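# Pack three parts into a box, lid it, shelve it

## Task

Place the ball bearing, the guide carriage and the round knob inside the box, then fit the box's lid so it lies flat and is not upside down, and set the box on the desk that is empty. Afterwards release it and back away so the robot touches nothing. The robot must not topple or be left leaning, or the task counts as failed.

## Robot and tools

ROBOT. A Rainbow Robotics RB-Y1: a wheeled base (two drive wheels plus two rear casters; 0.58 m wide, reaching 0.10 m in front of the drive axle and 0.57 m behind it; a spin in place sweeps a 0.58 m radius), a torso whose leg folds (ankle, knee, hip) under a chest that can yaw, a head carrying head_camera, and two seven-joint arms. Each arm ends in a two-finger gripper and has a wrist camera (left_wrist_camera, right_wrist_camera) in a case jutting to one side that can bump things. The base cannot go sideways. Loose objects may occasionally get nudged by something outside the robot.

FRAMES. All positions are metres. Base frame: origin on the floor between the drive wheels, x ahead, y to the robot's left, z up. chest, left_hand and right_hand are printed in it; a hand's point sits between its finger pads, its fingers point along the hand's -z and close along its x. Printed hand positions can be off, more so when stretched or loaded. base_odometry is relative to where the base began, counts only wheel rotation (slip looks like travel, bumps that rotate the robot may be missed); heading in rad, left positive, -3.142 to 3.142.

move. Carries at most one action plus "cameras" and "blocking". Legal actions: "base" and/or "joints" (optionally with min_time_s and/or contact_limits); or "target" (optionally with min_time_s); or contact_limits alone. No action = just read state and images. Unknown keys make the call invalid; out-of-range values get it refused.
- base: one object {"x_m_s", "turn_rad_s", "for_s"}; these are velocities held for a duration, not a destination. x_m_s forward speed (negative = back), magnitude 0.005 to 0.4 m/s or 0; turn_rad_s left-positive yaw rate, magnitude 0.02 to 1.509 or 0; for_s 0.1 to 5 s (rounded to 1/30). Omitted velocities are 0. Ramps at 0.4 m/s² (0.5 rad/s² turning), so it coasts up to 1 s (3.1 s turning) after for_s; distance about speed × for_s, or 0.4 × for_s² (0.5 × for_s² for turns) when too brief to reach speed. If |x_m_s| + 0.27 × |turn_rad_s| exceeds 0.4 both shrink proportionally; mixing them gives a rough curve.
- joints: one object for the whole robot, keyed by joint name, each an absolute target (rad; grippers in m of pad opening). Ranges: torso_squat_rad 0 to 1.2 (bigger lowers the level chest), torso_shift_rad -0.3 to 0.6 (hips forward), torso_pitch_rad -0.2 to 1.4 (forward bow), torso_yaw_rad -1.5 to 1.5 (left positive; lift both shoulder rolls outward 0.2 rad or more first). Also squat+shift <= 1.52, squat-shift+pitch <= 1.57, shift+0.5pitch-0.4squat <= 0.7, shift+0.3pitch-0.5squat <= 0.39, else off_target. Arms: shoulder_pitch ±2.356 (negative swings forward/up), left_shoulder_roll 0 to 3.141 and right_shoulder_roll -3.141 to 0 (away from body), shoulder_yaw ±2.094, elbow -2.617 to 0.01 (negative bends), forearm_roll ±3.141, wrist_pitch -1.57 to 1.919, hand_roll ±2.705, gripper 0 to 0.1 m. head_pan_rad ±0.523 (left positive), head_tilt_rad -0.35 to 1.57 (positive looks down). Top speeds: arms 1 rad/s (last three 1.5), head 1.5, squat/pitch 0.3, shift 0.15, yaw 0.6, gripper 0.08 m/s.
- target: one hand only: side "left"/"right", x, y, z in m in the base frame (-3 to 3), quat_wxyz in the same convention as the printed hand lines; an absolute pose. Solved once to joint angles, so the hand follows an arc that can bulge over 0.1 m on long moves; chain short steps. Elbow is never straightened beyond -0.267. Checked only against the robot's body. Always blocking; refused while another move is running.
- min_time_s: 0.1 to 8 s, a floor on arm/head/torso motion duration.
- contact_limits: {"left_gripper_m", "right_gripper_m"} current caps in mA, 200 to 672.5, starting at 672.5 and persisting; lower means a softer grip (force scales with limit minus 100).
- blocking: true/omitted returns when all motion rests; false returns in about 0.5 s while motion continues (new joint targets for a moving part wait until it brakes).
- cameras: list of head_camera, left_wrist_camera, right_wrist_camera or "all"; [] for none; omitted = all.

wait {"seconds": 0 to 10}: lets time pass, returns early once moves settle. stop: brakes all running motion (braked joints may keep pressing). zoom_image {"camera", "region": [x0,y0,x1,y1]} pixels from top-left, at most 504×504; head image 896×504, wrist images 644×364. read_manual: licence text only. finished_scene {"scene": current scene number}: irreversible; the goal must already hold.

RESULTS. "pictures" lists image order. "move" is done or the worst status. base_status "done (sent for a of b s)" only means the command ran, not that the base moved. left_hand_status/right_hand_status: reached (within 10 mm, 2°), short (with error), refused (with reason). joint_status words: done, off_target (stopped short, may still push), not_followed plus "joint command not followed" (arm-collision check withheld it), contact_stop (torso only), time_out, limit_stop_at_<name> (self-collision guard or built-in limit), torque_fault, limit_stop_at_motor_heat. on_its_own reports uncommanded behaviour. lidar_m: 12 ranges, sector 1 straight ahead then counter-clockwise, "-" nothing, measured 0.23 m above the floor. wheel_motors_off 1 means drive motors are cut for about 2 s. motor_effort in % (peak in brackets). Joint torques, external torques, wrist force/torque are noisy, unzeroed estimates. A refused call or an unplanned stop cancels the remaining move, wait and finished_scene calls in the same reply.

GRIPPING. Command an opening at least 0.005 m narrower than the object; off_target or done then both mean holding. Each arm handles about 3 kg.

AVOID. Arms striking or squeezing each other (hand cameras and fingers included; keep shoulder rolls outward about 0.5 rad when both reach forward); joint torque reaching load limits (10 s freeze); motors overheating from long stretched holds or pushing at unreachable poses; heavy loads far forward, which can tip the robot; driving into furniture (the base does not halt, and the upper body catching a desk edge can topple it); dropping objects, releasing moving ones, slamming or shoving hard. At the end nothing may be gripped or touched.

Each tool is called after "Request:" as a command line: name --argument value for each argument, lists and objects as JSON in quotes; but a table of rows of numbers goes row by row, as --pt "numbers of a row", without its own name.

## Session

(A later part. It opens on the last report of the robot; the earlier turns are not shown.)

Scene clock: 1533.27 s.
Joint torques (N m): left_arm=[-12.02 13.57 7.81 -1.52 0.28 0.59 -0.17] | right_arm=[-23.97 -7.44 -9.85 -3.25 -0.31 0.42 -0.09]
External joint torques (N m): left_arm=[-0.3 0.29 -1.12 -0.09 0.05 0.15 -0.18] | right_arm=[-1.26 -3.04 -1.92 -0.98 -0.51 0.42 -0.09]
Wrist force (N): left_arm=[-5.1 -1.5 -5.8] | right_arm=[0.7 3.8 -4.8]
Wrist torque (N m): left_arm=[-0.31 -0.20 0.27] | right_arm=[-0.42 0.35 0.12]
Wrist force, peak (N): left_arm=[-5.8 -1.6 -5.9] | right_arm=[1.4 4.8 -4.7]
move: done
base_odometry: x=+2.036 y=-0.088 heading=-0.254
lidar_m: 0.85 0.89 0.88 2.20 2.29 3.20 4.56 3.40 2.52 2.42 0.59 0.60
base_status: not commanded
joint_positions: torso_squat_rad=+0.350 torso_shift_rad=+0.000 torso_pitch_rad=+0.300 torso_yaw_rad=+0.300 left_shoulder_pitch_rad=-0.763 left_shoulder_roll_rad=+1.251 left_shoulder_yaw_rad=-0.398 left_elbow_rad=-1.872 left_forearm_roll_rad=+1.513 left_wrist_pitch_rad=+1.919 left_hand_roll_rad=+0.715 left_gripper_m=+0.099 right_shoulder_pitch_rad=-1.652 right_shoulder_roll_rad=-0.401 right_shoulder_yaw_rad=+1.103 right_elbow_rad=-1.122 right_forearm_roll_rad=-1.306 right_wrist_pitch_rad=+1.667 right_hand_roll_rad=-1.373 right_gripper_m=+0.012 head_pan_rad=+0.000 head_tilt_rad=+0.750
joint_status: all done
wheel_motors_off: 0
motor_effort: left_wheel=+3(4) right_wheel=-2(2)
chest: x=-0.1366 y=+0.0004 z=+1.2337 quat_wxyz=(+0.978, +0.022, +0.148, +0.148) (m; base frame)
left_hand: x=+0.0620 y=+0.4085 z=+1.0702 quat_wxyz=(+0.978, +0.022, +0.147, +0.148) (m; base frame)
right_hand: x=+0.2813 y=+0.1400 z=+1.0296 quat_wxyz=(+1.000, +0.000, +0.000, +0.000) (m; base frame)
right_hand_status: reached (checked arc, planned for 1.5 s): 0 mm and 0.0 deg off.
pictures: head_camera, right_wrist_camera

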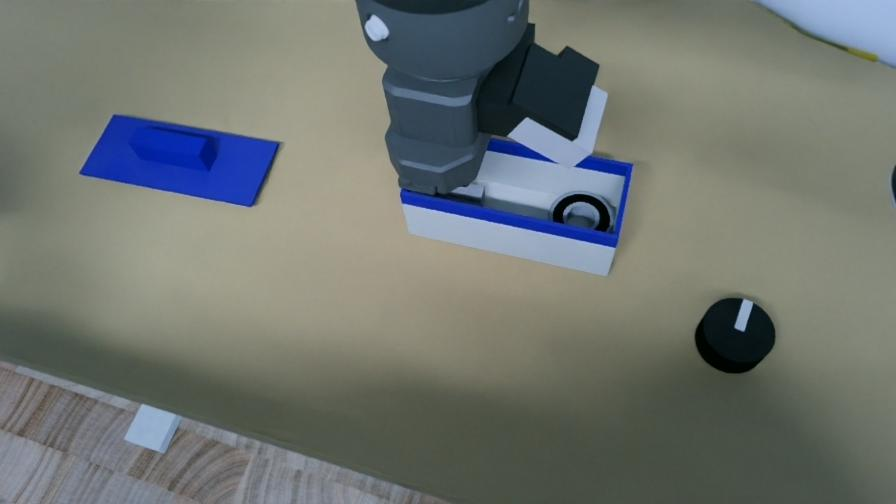

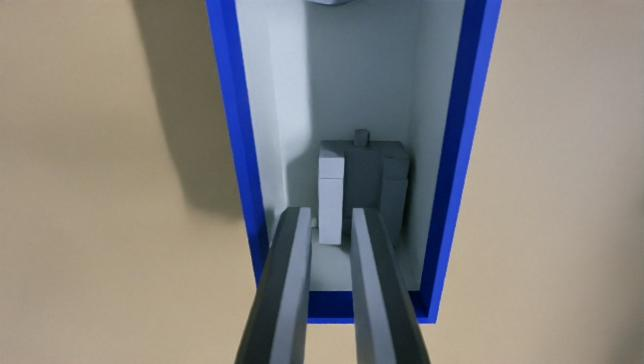

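Request:
move --target '{"side": "right", "x": 0.27, "y": 0.09, "z": 1.11, "quat_wxyz": [0.924, 0, 0, 0.383]}' --min_time_s 1.5 --cameras '[]'

Request:
move --joints '{"right_gripper_m": 0.07}' --blocking false --cameras '[]'

Request:
wait --seconds 0.8 --cameras '[]'

Request:
move --target '{"side": "right", "x": 0.215, "y": -0.078, "z": 1.07, "quat_wxyz": [0.7071, 0, 0, 0.7071]}' --min_time_s 1.5 --cameras '["right_wrist_camera", "head_camera"]'

Scene clock: 1553.40 s.
Joint torques (N m): left_arm=[-11.9 13.48 7.88 -0.92 0.19 0.54 0.1] | right_arm=[-22.14 -7.78 -10.72 -1.99 -0.14 0.36 0.04]
External joint torques (N m): left_arm=[-0.18 0.2 -1.05 0.5 -0.04 0.1 0.09] | right_arm=[-0.41 -2.73 -1.66 -0.72 -0.36 0.38 0.04]
Wrist force (N): left_arm=[-4.7 -1.8 -5.4] | right_arm=[0.6 3.9 -5.1]
Wrist torque (N m): left_arm=[-0.27 -0.16 0.28] | right_arm=[-0.38 0.30 0.15]
Wrist force, peak (N): left_arm=[-5.2 -1.6 -6.4] | right_arm=[0.4 4.8 -5.0]
move: done
base_odometry: x=+2.036 y=-0.088 heading=-0.254
lidar_m: 0.85 0.90 0.87 2.20 2.30 3.20 4.56 3.41 2.50 2.43 0.59 0.60
base_status: not commanded
joint_positions: torso_squat_rad=+0.350 torso_shift_rad=+0.000 torso_pitch_rad=+0.300 torso_yaw_rad=+0.300 left_shoulder_pitch_rad=-0.763 left_shoulder_roll_rad=+1.251 left_shoulder_yaw_rad=-0.398 left_elbow_rad=-1.872 left_forearm_roll_rad=+1.513 left_wrist_pitch_rad=+1.919 left_hand_roll_rad=+0.715 left_gripper_m=+0.099 right_shoulder_pitch_rad=-1.717 right_shoulder_roll_rad=-0.619 right_shoulder_yaw_rad=+1.023 right_elbow_rad=-1.435 right_forearm_roll_rad=-1.458 right_wrist_pitch_rad=+1.826 right_hand_roll_rad=-0.713 right_gripper_m=+0.012 head_pan_rad=+0.000 head_tilt_rad=+0.750
joint_status: all done
wheel_motors_off: 0
motor_effort: left_wheel=+3(4) right_wheel=-1(2)
chest: x=-0.1366 y=+0.0004 z=+1.2337 quat_wxyz=(+0.978, +0.022, +0.148, +0.148) (m; base frame)
left_hand: x=+0.0620 y=+0.4085 z=+1.0702 quat_wxyz=(+0.978, +0.022, +0.147, +0.148) (m; base frame)
right_hand: x=+0.2699 y=+0.0900 z=+1.1097 quat_wxyz=(+0.924, +0.000, +0.000, +0.383) (m; base frame)
right_hand_status: reached (checked arc, planned for 1.5 s): 0 mm and 0.0 deg off.
pictures: none
No camera images: "cameras" was empty.

Scene clock: 1553.90 s.
Joint torques (N m): left_arm=[-12.07 13.75 7.78 -1.48 0.28 0.92 0.09] | right_arm=[-22.21 -7.94 -10.55 -1.83 -0.09 0.17 0.13]
External joint torques (N m): left_arm=[-0.35 0.47 -1.14 -0.05 0.05 0.48 0.07] | right_arm=[-0.48 -2.89 -1.48 -0.56 -0.31 0.19 0.13]
Wrist force (N): left_arm=[-4.2 -1.6 -6.2] | right_arm=[0.6 4.3 -5.1]
Wrist torque (N m): left_arm=[-0.25 -0.08 0.28] | right_arm=[-0.41 0.35 0.19]
Wrist force, peak (N): left_arm=[-5.1 -1.8 -6.4] | right_arm=[0.7 4.5 -5.6]
move: moving
base_odometry: x=+2.036 y=-0.088 heading=-0.254
lidar_m: 0.84 0.89 0.87 2.20 2.31 3.18 4.57 3.41 2.50 2.42 0.60 0.59
base_status: not commanded
joint_positions: torso_squat_rad=+0.350 torso_shift_rad=+0.000 torso_pitch_rad=+0.300 torso_yaw_rad=+0.300 left_shoulder_pitch_rad=-0.763 left_shoulder_roll_rad=+1.251 left_shoulder_yaw_rad=-0.398 left_elbow_rad=-1.872 left_forearm_roll_rad=+1.513 left_wrist_pitch_rad=+1.919 left_hand_roll_rad=+0.715 left_gripper_m=+0.099 right_shoulder_pitch_rad=-1.717 right_shoulder_roll_rad=-0.619 right_shoulder_yaw_rad=+1.023 right_elbow_rad=-1.435 right_forearm_roll_rad=-1.458 right_wrist_pitch_rad=+1.826 right_hand_roll_rad=-0.713 right_gripper_m=+0.046 head_pan_rad=+0.000 head_tilt_rad=+0.750
joint_status: right_gripper_m moving
wheel_motors_off: 0
motor_effort: left_wheel=+3(4) right_wheel=-1(2)
chest: x=-0.1366 y=+0.0004 z=+1.2337 quat_wxyz=(+0.978, +0.022, +0.148, +0.148) (m; base frame)
left_hand: x=+0.0620 y=+0.4085 z=+1.0702 quat_wxyz=(+0.978, +0.022, +0.147, +0.148) (m; base frame)
right_hand: x=+0.2699 y=+0.0900 z=+1.1097 quat_wxyz=(+0.924, +0.000, +0.000, +0.383) (m; base frame)
pictures: none
No camera images: "cameras" was empty.

Scene clock: 1554.57 s.
Joint torques (N m): left_arm=[-11.7 12.92 7.32 -1.29 0.15 0.63 0.14] | right_arm=[-22.43 -7.63 -10.59 -1.96 -0.11 0.3 0.09]
External joint torques (N m): left_arm=[0.02 -0.36 -1.6 0.13 -0.08 0.19 0.12] | right_arm=[-0.7 -2.58 -1.52 -0.69 -0.33 0.32 0.09]
Wrist force (N): left_arm=[-5.3 -1.7 -6.1] | right_arm=[0.7 3.9 -4.6]
Wrist torque (N m): left_arm=[-0.28 -0.23 0.26] | right_arm=[-0.40 0.31 0.15]
Wrist force, peak (N): left_arm=[-5.4 -1.6 -6.4] | right_arm=[0.2 4.5 -5.6]
earlier move: done
base_odometry: x=+2.036 y=-0.088 heading=-0.254
lidar_m: 0.86 0.90 0.88 2.20 2.31 3.17 4.56 3.41 2.51 2.43 0.60 0.59
base_status: not commanded
joint_positions: torso_squat_rad=+0.350 torso_shift_rad=+0.000 torso_pitch_rad=+0.300 torso_yaw_rad=+0.300 left_shoulder_pitch_rad=-0.763 left_shoulder_roll_rad=+1.251 left_shoulder_yaw_rad=-0.398 left_elbow_rad=-1.872 left_forearm_roll_rad=+1.513 left_wrist_pitch_rad=+1.919 left_hand_roll_rad=+0.715 left_gripper_m=+0.099 right_shoulder_pitch_rad=-1.717 right_shoulder_roll_rad=-0.619 right_shoulder_yaw_rad=+1.023 right_elbow_rad=-1.435 right_forearm_roll_rad=-1.458 right_wrist_pitch_rad=+1.826 right_hand_roll_rad=-0.713 right_gripper_m=+0.070 head_pan_rad=+0.000 head_tilt_rad=+0.750
joint_status: all done
wheel_motors_off: 0
motor_effort: left_wheel=+3(4) right_wheel=-1(2)
chest: x=-0.1366 y=+0.0004 z=+1.2337 quat_wxyz=(+0.978, +0.022, +0.148, +0.148) (m; base frame)
left_hand: x=+0.0620 y=+0.4085 z=+1.0702 quat_wxyz=(+0.978, +0.022, +0.147, +0.148) (m; base frame)
right_hand: x=+0.2699 y=+0.0900 z=+1.1097 quat_wxyz=(+0.924, +0.000, +0.000, +0.383) (m; base frame)
wait: 0.67 of 0.8 s (the move ended)
pictures: none
No camera images: "cameras" was empty.

Scene clock: 1556.40 s.
Joint torques (N m): left_arm=[-12.08 13.46 8.41 -1.38 0.34 0.64 0.04] | right_arm=[-14.88 -8.46 -10.79 -0.63 0.13 0.12 0]
External joint torques (N m): left_arm=[-0.36 0.18 -0.52 0.04 0.1 0.2 0.03] | right_arm=[0.29 -2.24 -1.79 -0.38 -0.11 0.14 0]
Wrist force (N): left_arm=[-4.9 -1.8 -5.5] | right_arm=[0.9 3.4 -4.3]
Wrist torque (N m): left_arm=[-0.24 -0.21 0.28] | right_arm=[-0.35 0.37 0.13]
Wrist force, peak (N): left_arm=[-5.2 -2.1 -6.3] | right_arm=[0.7 4.8 -5.3]
move: done
base_odometry: x=+2.036 y=-0.088 heading=-0.254
lidar_m: 0.85 0.90 0.88 2.20 2.31 3.20 4.57 3.38 2.52 2.41 0.60 0.59
base_status: not commanded
joint_positions: torso_squat_rad=+0.350 torso_shift_rad=+0.000 torso_pitch_rad=+0.300 torso_yaw_rad=+0.300 left_shoulder_pitch_rad=-0.763 left_shoulder_roll_rad=+1.251 left_shoulder_yaw_rad=-0.398 left_elbow_rad=-1.872 left_forearm_roll_rad=+1.513 left_wrist_pitch_rad=+1.919 left_hand_roll_rad=+0.715 left_gripper_m=+0.099 right_shoulder_pitch_rad=-1.431 right_shoulder_roll_rad=-1.227 right_shoulder_yaw_rad=+0.996 right_elbow_rad=-2.201 right_forearm_roll_rad=-1.555 right_wrist_pitch_rad=+1.696 right_hand_roll_rad=-0.063 right_gripper_m=+0.070 head_pan_rad=+0.000 head_tilt_rad=+0.750
joint_status: all done
wheel_motors_off: 0
motor_effort: left_wheel=+2(3) right_wheel=-2(2)
chest: x=-0.1366 y=+0.0004 z=+1.2337 quat_wxyz=(+0.978, +0.022, +0.148, +0.148) (m; base frame)
left_hand: x=+0.0620 y=+0.4085 z=+1.0702 quat_wxyz=(+0.978, +0.022, +0.148, +0.148) (m; base frame)
right_hand: x=+0.2150 y=-0.0781 z=+1.0708 quat_wxyz=(+0.707, -0.008, +0.003, +0.707) (m; base frame)
right_hand_status: reached (checked arc, planned for 1.5 s): 1 mm and 0.9 deg off.
pictures: head_camera, right_wrist_camera

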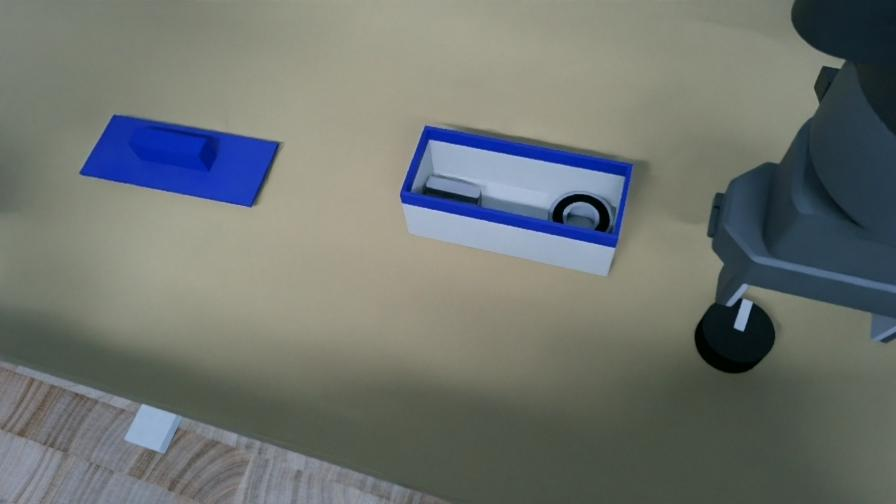

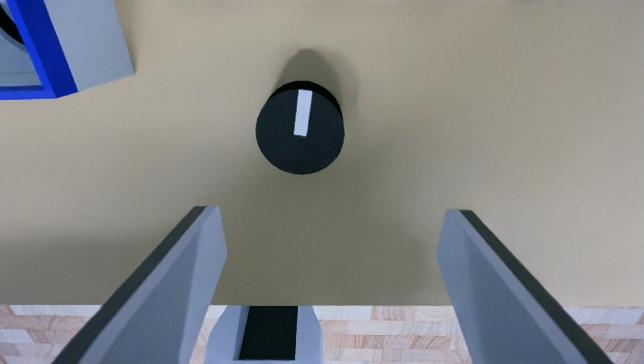

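Request:
move --target '{"side": "right", "x": 0.2275, "y": -0.062, "z": 1.015, "quat_wxyz": [0.7071, 0, 0, 0.7071]}' --min_time_s 1.5 --cameras '["right_wrist_camera"]'

Scene clock: 1570.07 s.
Joint torques (N m): left_arm=[-12.51 12.98 7.68 -0.97 0.45 0.49 0.15] | right_arm=[-14.87 -5.69 -8.17 -0.77 0.4 -0.09 0.26]
External joint torques (N m): left_arm=[-0.79 -0.3 -1.24 0.45 0.22 0.05 0.13] | right_arm=[1.05 0.78 1.1 0.71 0.16 -0.03 0.26]
Wrist force (N): left_arm=[-4.8 -1.9 -6.0] | right_arm=[1.0 4.1 -4.5]
Wrist torque (N m): left_arm=[-0.21 -0.16 0.27] | right_arm=[-0.40 0.33 0.17]
Wrist force, peak (N): left_arm=[-5.7 -2.4 -6.1] | right_arm=[0.6 3.9 -5.6]
move: done
base_odometry: x=+2.036 y=-0.088 heading=-0.254
lidar_m: 0.86 0.91 0.89 2.21 2.31 3.19 4.55 3.40 2.50 2.41 0.61 0.57
base_status: not commanded
joint_positions: torso_squat_rad=+0.350 torso_shift_rad=+0.000 torso_pitch_rad=+0.300 torso_yaw_rad=+0.300 left_shoulder_pitch_rad=-0.763 left_shoulder_roll_rad=+1.251 left_shoulder_yaw_rad=-0.398 left_elbow_rad=-1.872 left_forearm_roll_rad=+1.513 left_wrist_pitch_rad=+1.919 left_hand_roll_rad=+0.715 left_gripper_m=+0.099 right_shoulder_pitch_rad=-1.341 right_shoulder_roll_rad=-1.146 right_shoulder_yaw_rad=+1.080 right_elbow_rad=-2.106 right_forearm_roll_rad=-1.395 right_wrist_pitch_rad=+1.601 right_hand_roll_rad=-0.014 right_gripper_m=+0.070 head_pan_rad=+0.000 head_tilt_rad=+0.750
joint_status: all done
wheel_motors_off: 0
motor_effort: left_wheel=+2(4) right_wheel=+0(2)
chest: x=-0.1366 y=+0.0004 z=+1.2337 quat_wxyz=(+0.978, +0.022, +0.148, +0.148) (m; base frame)
left_hand: x=+0.0620 y=+0.4085 z=+1.0702 quat_wxyz=(+0.978, +0.022, +0.148, +0.148) (m; base frame)
right_hand: x=+0.2273 y=-0.0625 z=+1.0154 quat_wxyz=(+0.707, +0.000, +0.000, +0.707) (m; base frame)
right_hand_status: reached (checked arc, planned for 1.5 s): 1 mm and 0.1 deg off.
pictures: right_wrist_camera

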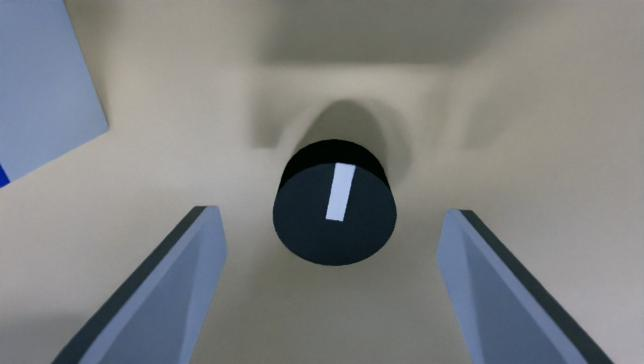

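Request:
move --target '{"side": "right", "x": 0.2298, "y": -0.0633, "z": 0.988, "quat_wxyz": [0.7071, 0, 0, 0.7071]}' --min_time_s 1.2 --cameras '["right_wrist_camera"]'

Scene clock: 1626.07 s.
Joint torques (N m): left_arm=[-12.41 12.83 8.05 -1.15 0.04 0.53 -0.1] | right_arm=[-15.04 -6.05 -8.14 -1.14 0.32 -0.13 0.18]
External joint torques (N m): left_arm=[-0.69 -0.45 -0.87 0.27 -0.19 0.1 -0.12] | right_arm=[0.87 0.59 1.1 0.83 0.08 -0.07 0.18]
Wrist force (N): left_arm=[-5.2 -1.6 -5.5] | right_arm=[-0.1 3.7 -4.6]
Wrist torque (N m): left_arm=[-0.25 -0.22 0.29] | right_arm=[-0.40 0.25 0.14]
Wrist force, peak (N): left_arm=[-5.5 -2.1 -6.4] | right_arm=[0.4 4.3 -5.2]
move: done
base_odometry: x=+2.036 y=-0.088 heading=-0.254
lidar_m: 0.85 0.90 0.89 2.21 2.29 3.18 4.55 3.40 2.50 2.42 0.60 0.58
base_status: not commanded
joint_positions: torso_squat_rad=+0.350 torso_shift_rad=+0.000 torso_pitch_rad=+0.300 torso_yaw_rad=+0.300 left_shoulder_pitch_rad=-0.763 left_shoulder_roll_rad=+1.251 left_shoulder_yaw_rad=-0.398 left_elbow_rad=-1.872 left_forearm_roll_rad=+1.513 left_wrist_pitch_rad=+1.919 left_hand_roll_rad=+0.715 left_gripper_m=+0.099 right_shoulder_pitch_rad=-1.292 right_shoulder_roll_rad=-1.129 right_shoulder_yaw_rad=+1.118 right_elbow_rad=-2.073 right_forearm_roll_rad=-1.327 right_wrist_pitch_rad=+1.551 right_hand_roll_rad=+0.009 right_gripper_m=+0.070 head_pan_rad=+0.000 head_tilt_rad=+0.750
joint_status: all done
wheel_motors_off: 0
motor_effort: left_wheel=+3(3) right_wheel=+0(2)
chest: x=-0.1366 y=+0.0004 z=+1.2337 quat_wxyz=(+0.978, +0.022, +0.148, +0.148) (m; base frame)
left_hand: x=+0.0620 y=+0.4085 z=+1.0702 quat_wxyz=(+0.978, +0.022, +0.148, +0.148) (m; base frame)
right_hand: x=+0.2299 y=-0.0634 z=+0.9882 quat_wxyz=(+0.707, +0.000, +0.000, +0.707) (m; base frame)
right_hand_status: reached (checked arc, planned for 1.2 s): 0 mm and 0.0 deg off.
pictures: right_wrist_camera

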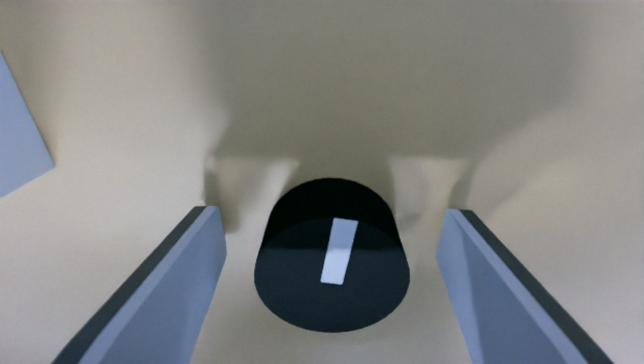

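Request:
move --target '{"side": "right", "x": 0.2298, "y": -0.0635, "z": 0.9835, "quat_wxyz": [0.7071, 0, 0, 0.7071]}' --min_time_s 0.6 --cameras '[]'

Request:
move --joints '{"right_gripper_m": 0.033}' --cameras '["right_wrist_camera"]'

Request:
move --target '{"side": "right", "x": 0.235, "y": -0.06, "z": 1.08, "quat_wxyz": [0.7071, 0, 0, 0.7071]}' --min_time_s 1.5 --cameras '["right_wrist_camera"]'

Scene clock: 1643.13 s.
Joint torques (N m): left_arm=[-11.68 13.41 8.05 -1.29 0.08 0.6 -0.07] | right_arm=[-14.56 -6.03 -7.83 -1.28 0.49 -0.05 0.45]
External joint torques (N m): left_arm=[0.04 0.13 -0.87 0.13 -0.15 0.17 -0.08] | right_arm=[1.33 0.62 1.4 0.76 0.25 0 0.45]
Wrist force (N): left_arm=[-4.9 -1.8 -6.2] | right_arm=[0.9 3.7 -4.6]
Wrist torque (N m): left_arm=[-0.25 -0.20 0.29] | right_arm=[-0.38 0.34 0.16]
Wrist force, peak (N): left_arm=[-5.5 -1.9 -6.3] | right_arm=[0.3 3.9 -5.4]
move: done
base_odometry: x=+2.036 y=-0.088 heading=-0.254
lidar_m: 0.85 0.90 0.90 2.19 2.30 3.18 4.55 3.39 2.51 2.43 0.60 0.60
base_status: not commanded
joint_positions: torso_squat_rad=+0.350 torso_shift_rad=+0.000 torso_pitch_rad=+0.300 torso_yaw_rad=+0.300 left_shoulder_pitch_rad=-0.763 left_shoulder_roll_rad=+1.251 left_shoulder_yaw_rad=-0.398 left_elbow_rad=-1.872 left_forearm_roll_rad=+1.513 left_wrist_pitch_rad=+1.919 left_hand_roll_rad=+0.715 left_gripper_m=+0.099 right_shoulder_pitch_rad=-1.284 right_shoulder_roll_rad=-1.126 right_shoulder_yaw_rad=+1.124 right_elbow_rad=-2.069 right_forearm_roll_rad=-1.316 right_wrist_pitch_rad=+1.543 right_hand_roll_rad=+0.011 right_gripper_m=+0.070 head_pan_rad=+0.000 head_tilt_rad=+0.750
joint_status: all done
wheel_motors_off: 0
motor_effort: left_wheel=+2(3) right_wheel=-1(2)
chest: x=-0.1366 y=+0.0004 z=+1.2337 quat_wxyz=(+0.978, +0.022, +0.148, +0.148) (m; base frame)
left_hand: x=+0.0620 y=+0.4085 z=+1.0702 quat_wxyz=(+0.978, +0.022, +0.148, +0.148) (m; base frame)
right_hand: x=+0.2299 y=-0.0636 z=+0.9837 quat_wxyz=(+0.707, +0.000, +0.000, +0.707) (m; base frame)
right_hand_status: reached (checked arc, planned for 0.6 s): 0 mm and 0.0 deg off.
pictures: none
No camera images: "cameras" was empty.

Scene clock: 1644.03 s.
Joint torques (N m): left_arm=[-11.45 12.6 7.12 -1.13 0.25 0.44 0.16] | right_arm=[-14.82 -6.04 -7.65 -1.36 0.38 0.11 0.2]
External joint torques (N m): left_arm=[0.27 -0.68 -1.8 0.29 0.02 0 0.14] | right_arm=[1.08 0.61 1.58 0.68 0.14 0.16 0.2]
Wrist force (N): left_arm=[-4.9 -2.0 -6.0] | right_arm=[0.3 3.5 -3.9]
Wrist torque (N m): left_arm=[-0.22 -0.17 0.26] | right_arm=[-0.34 0.26 0.14]
Wrist force, peak (N): left_arm=[-5.2 -2.2 -6.0] | right_arm=[1.0 4.5 -4.7]
move: off_target
base_odometry: x=+2.036 y=-0.088 heading=-0.254
lidar_m: 0.85 0.89 0.87 2.20 2.30 3.18 4.56 3.39 2.50 2.42 0.61 0.59
base_status: not commanded
joint_positions: torso_squat_rad=+0.350 torso_shift_rad=+0.000 torso_pitch_rad=+0.300 torso_yaw_rad=+0.300 left_shoulder_pitch_rad=-0.763 left_shoulder_roll_rad=+1.251 left_shoulder_yaw_rad=-0.398 left_elbow_rad=-1.872 left_forearm_roll_rad=+1.513 left_wrist_pitch_rad=+1.919 left_hand_roll_rad=+0.715 left_gripper_m=+0.099 right_shoulder_pitch_rad=-1.284 right_shoulder_roll_rad=-1.126 right_shoulder_yaw_rad=+1.124 right_elbow_rad=-2.069 right_forearm_roll_rad=-1.316 right_wrist_pitch_rad=+1.543 right_hand_roll_rad=+0.011 right_gripper_m=+0.043 head_pan_rad=+0.000 head_tilt_rad=+0.750
joint_status: right_gripper_m off_target (ended at +0.043, target +0.033)
wheel_motors_off: 0
motor_effort: left_wheel=+3(3) right_wheel=+0(1)
chest: x=-0.1366 y=+0.0004 z=+1.2337 quat_wxyz=(+0.978, +0.022, +0.148, +0.148) (m; base frame)
left_hand: x=+0.0620 y=+0.4085 z=+1.0702 quat_wxyz=(+0.978, +0.022, +0.148, +0.148) (m; base frame)
right_hand: x=+0.2299 y=-0.0636 z=+0.9837 quat_wxyz=(+0.707, +0.000, +0.000, +0.707) (m; base frame)
pictures: right_wrist_camera

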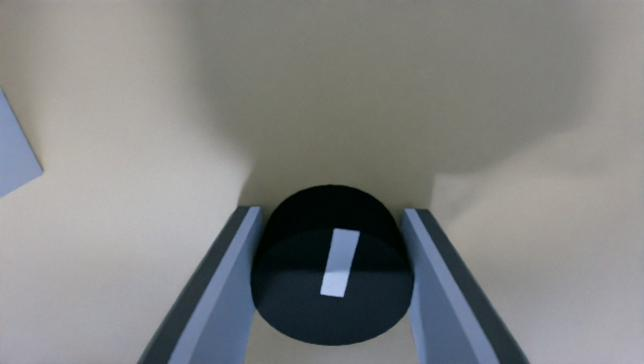

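Scene clock: 1645.87 s.
Joint torques (N m): left_arm=[-12.46 13.3 8.21 -1.28 0.26 0.68 0.16] | right_arm=[-17.2 -9.24 -11.22 -0.95 -0.09 0.37 -0.15]
External joint torques (N m): left_arm=[-0.74 0.02 -0.71 0.14 0.03 0.24 0.14] | right_arm=[-0.79 -3.13 -1.86 -0.66 -0.33 0.42 -0.15]
Wrist force (N): left_arm=[-4.3 -2.1 -5.8] | right_arm=[0.6 3.7 -4.9]
Wrist torque (N m): left_arm=[-0.22 -0.09 0.25] | right_arm=[-0.38 0.34 0.12]
Wrist force, peak (N): left_arm=[-5.7 -2.1 -6.0] | right_arm=[1.1 4.4 -5.4]
move: done
base_odometry: x=+2.036 y=-0.088 heading=-0.254
lidar_m: 0.85 0.90 0.88 2.20 2.29 3.20 4.56 3.40 2.51 2.42 0.58 0.58
base_status: not commanded
joint_positions: torso_squat_rad=+0.350 torso_shift_rad=+0.000 torso_pitch_rad=+0.300 torso_yaw_rad=+0.300 left_shoulder_pitch_rad=-0.763 left_shoulder_roll_rad=+1.251 left_shoulder_yaw_rad=-0.398 left_elbow_rad=-1.872 left_forearm_roll_rad=+1.513 left_wrist_pitch_rad=+1.919 left_hand_roll_rad=+0.715 left_gripper_m=+0.099 right_shoulder_pitch_rad=-1.471 right_shoulder_roll_rad=-1.163 right_shoulder_yaw_rad=+0.990 right_elbow_rad=-2.080 right_forearm_roll_rad=-1.563 right_wrist_pitch_rad=+1.717 right_hand_roll_rad=-0.009 right_gripper_m=+0.043 head_pan_rad=+0.000 head_tilt_rad=+0.750
joint_status: all done
wheel_motors_off: 0
motor_effort: left_wheel=+3(3) right_wheel=+0(2)
chest: x=-0.1366 y=+0.0004 z=+1.2337 quat_wxyz=(+0.978, +0.022, +0.148, +0.148) (m; base frame)
left_hand: x=+0.0620 y=+0.4085 z=+1.0702 quat_wxyz=(+0.978, +0.022, +0.148, +0.148) (m; base frame)
right_hand: x=+0.2348 y=-0.0599 z=+1.0797 quat_wxyz=(+0.707, +0.000, +0.000, +0.707) (m; base frame)
right_hand_status: reached (checked arc, planned for 1.5 s): 0 mm and 0.0 deg off.
pictures: right_wrist_camera

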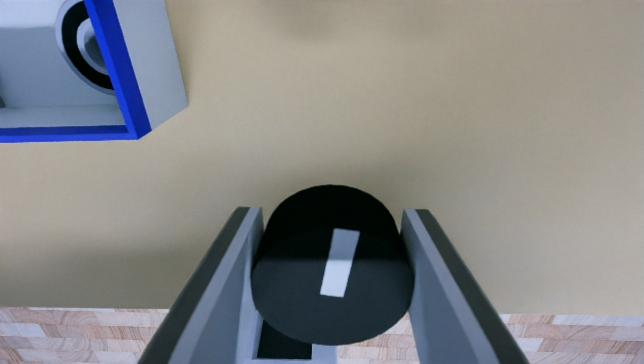

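Request:
move --target '{"side": "right", "x": 0.276, "y": 0.062, "z": 1.085, "quat_wxyz": [0.7071, 0, 0, 0.7071]}' --min_time_s 1.8 --cameras '["right_wrist_camera", "head_camera"]'

Request:
zoom_image --camera "right_wrist_camera" --region '[60, 80, 500, 350]'

Request:
zoom_image --camera "head_camera" --region '[380, 80, 680, 290]'

Scene clock: 1662.77 s.
Joint torques (N m): left_arm=[-12.38 13.16 7.29 -1.17 0.4 0.54 0.1] | right_arm=[-22.35 -4.79 -8.08 -0.51 0.38 0.29 0.27]
External joint torques (N m): left_arm=[-0.66 -0.12 -1.63 0.26 0.17 0.1 0.09] | right_arm=[-1.07 0.33 1.4 0.63 0.15 0.34 0.27]
Wrist force (N): left_arm=[-5.1 -1.7 -5.6] | right_arm=[0.1 4.0 -5.1]
Wrist torque (N m): left_arm=[-0.26 -0.21 0.31] | right_arm=[-0.39 0.24 0.19]
Wrist force, peak (N): left_arm=[-5.4 -1.9 -6.2] | right_arm=[0.8 4.5 -5.8]
move: done
base_odometry: x=+2.036 y=-0.088 heading=-0.254
lidar_m: 0.86 0.89 0.88 2.20 2.30 3.18 4.56 3.39 2.50 2.43 0.60 0.57
base_status: not commanded
joint_positions: torso_squat_rad=+0.350 torso_shift_rad=+0.000 torso_pitch_rad=+0.300 torso_yaw_rad=+0.300 left_shoulder_pitch_rad=-0.763 left_shoulder_roll_rad=+1.251 left_shoulder_yaw_rad=-0.398 left_elbow_rad=-1.872 left_forearm_roll_rad=+1.513 left_wrist_pitch_rad=+1.919 left_hand_roll_rad=+0.715 left_gripper_m=+0.099 right_shoulder_pitch_rad=-1.658 right_shoulder_roll_rad=-0.723 right_shoulder_yaw_rad=+1.068 right_elbow_rad=-1.538 right_forearm_roll_rad=-1.465 right_wrist_pitch_rad=+1.762 right_hand_roll_rad=+0.080 right_gripper_m=+0.043 head_pan_rad=+0.000 head_tilt_rad=+0.750
joint_status: all done
wheel_motors_off: 0
motor_effort: left_wheel=+3(4) right_wheel=+0(2)
chest: x=-0.1366 y=+0.0004 z=+1.2337 quat_wxyz=(+0.978, +0.022, +0.148, +0.148) (m; base frame)
left_hand: x=+0.0620 y=+0.4085 z=+1.0702 quat_wxyz=(+0.978, +0.022, +0.148, +0.148) (m; base frame)
right_hand: x=+0.2760 y=+0.0619 z=+1.0849 quat_wxyz=(+0.707, +0.000, +0.000, +0.707) (m; base frame)
right_hand_status: reached (checked arc, planned for 1.8 s): 0 mm and 0.0 deg off.
pictures: head_camera, right_wrist_camera

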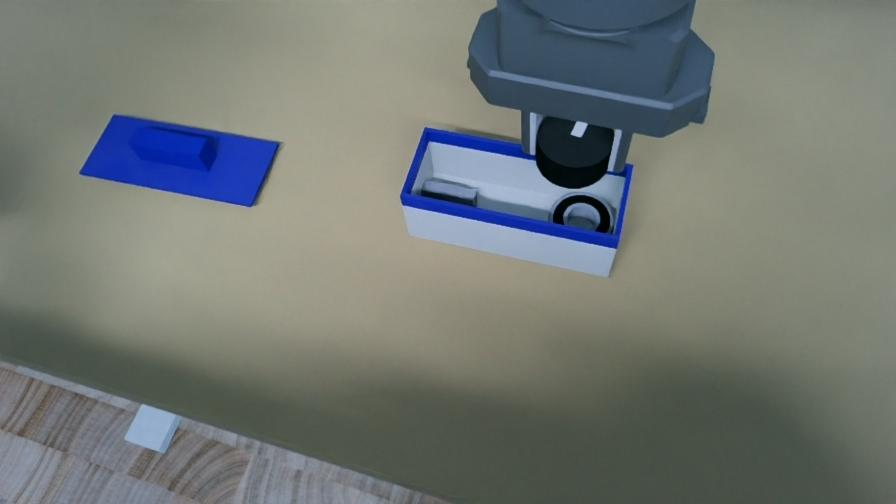

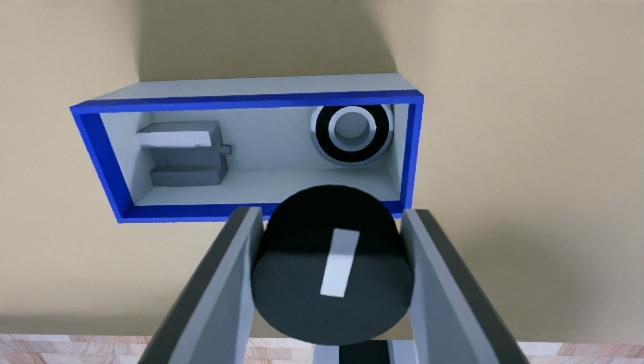

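Scaled by 1.145 from the camera's 644x364 image, which has a finer 1265x715 frame.

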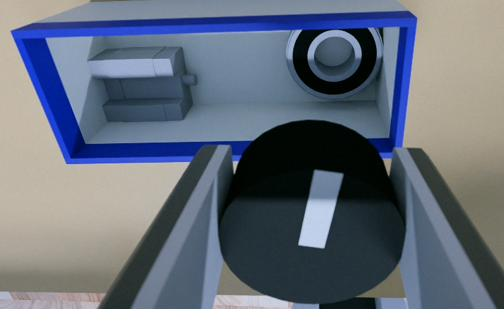

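Scaled by 1.680 from the camera's 896x504 image, which has a finer 1280x720 frame.

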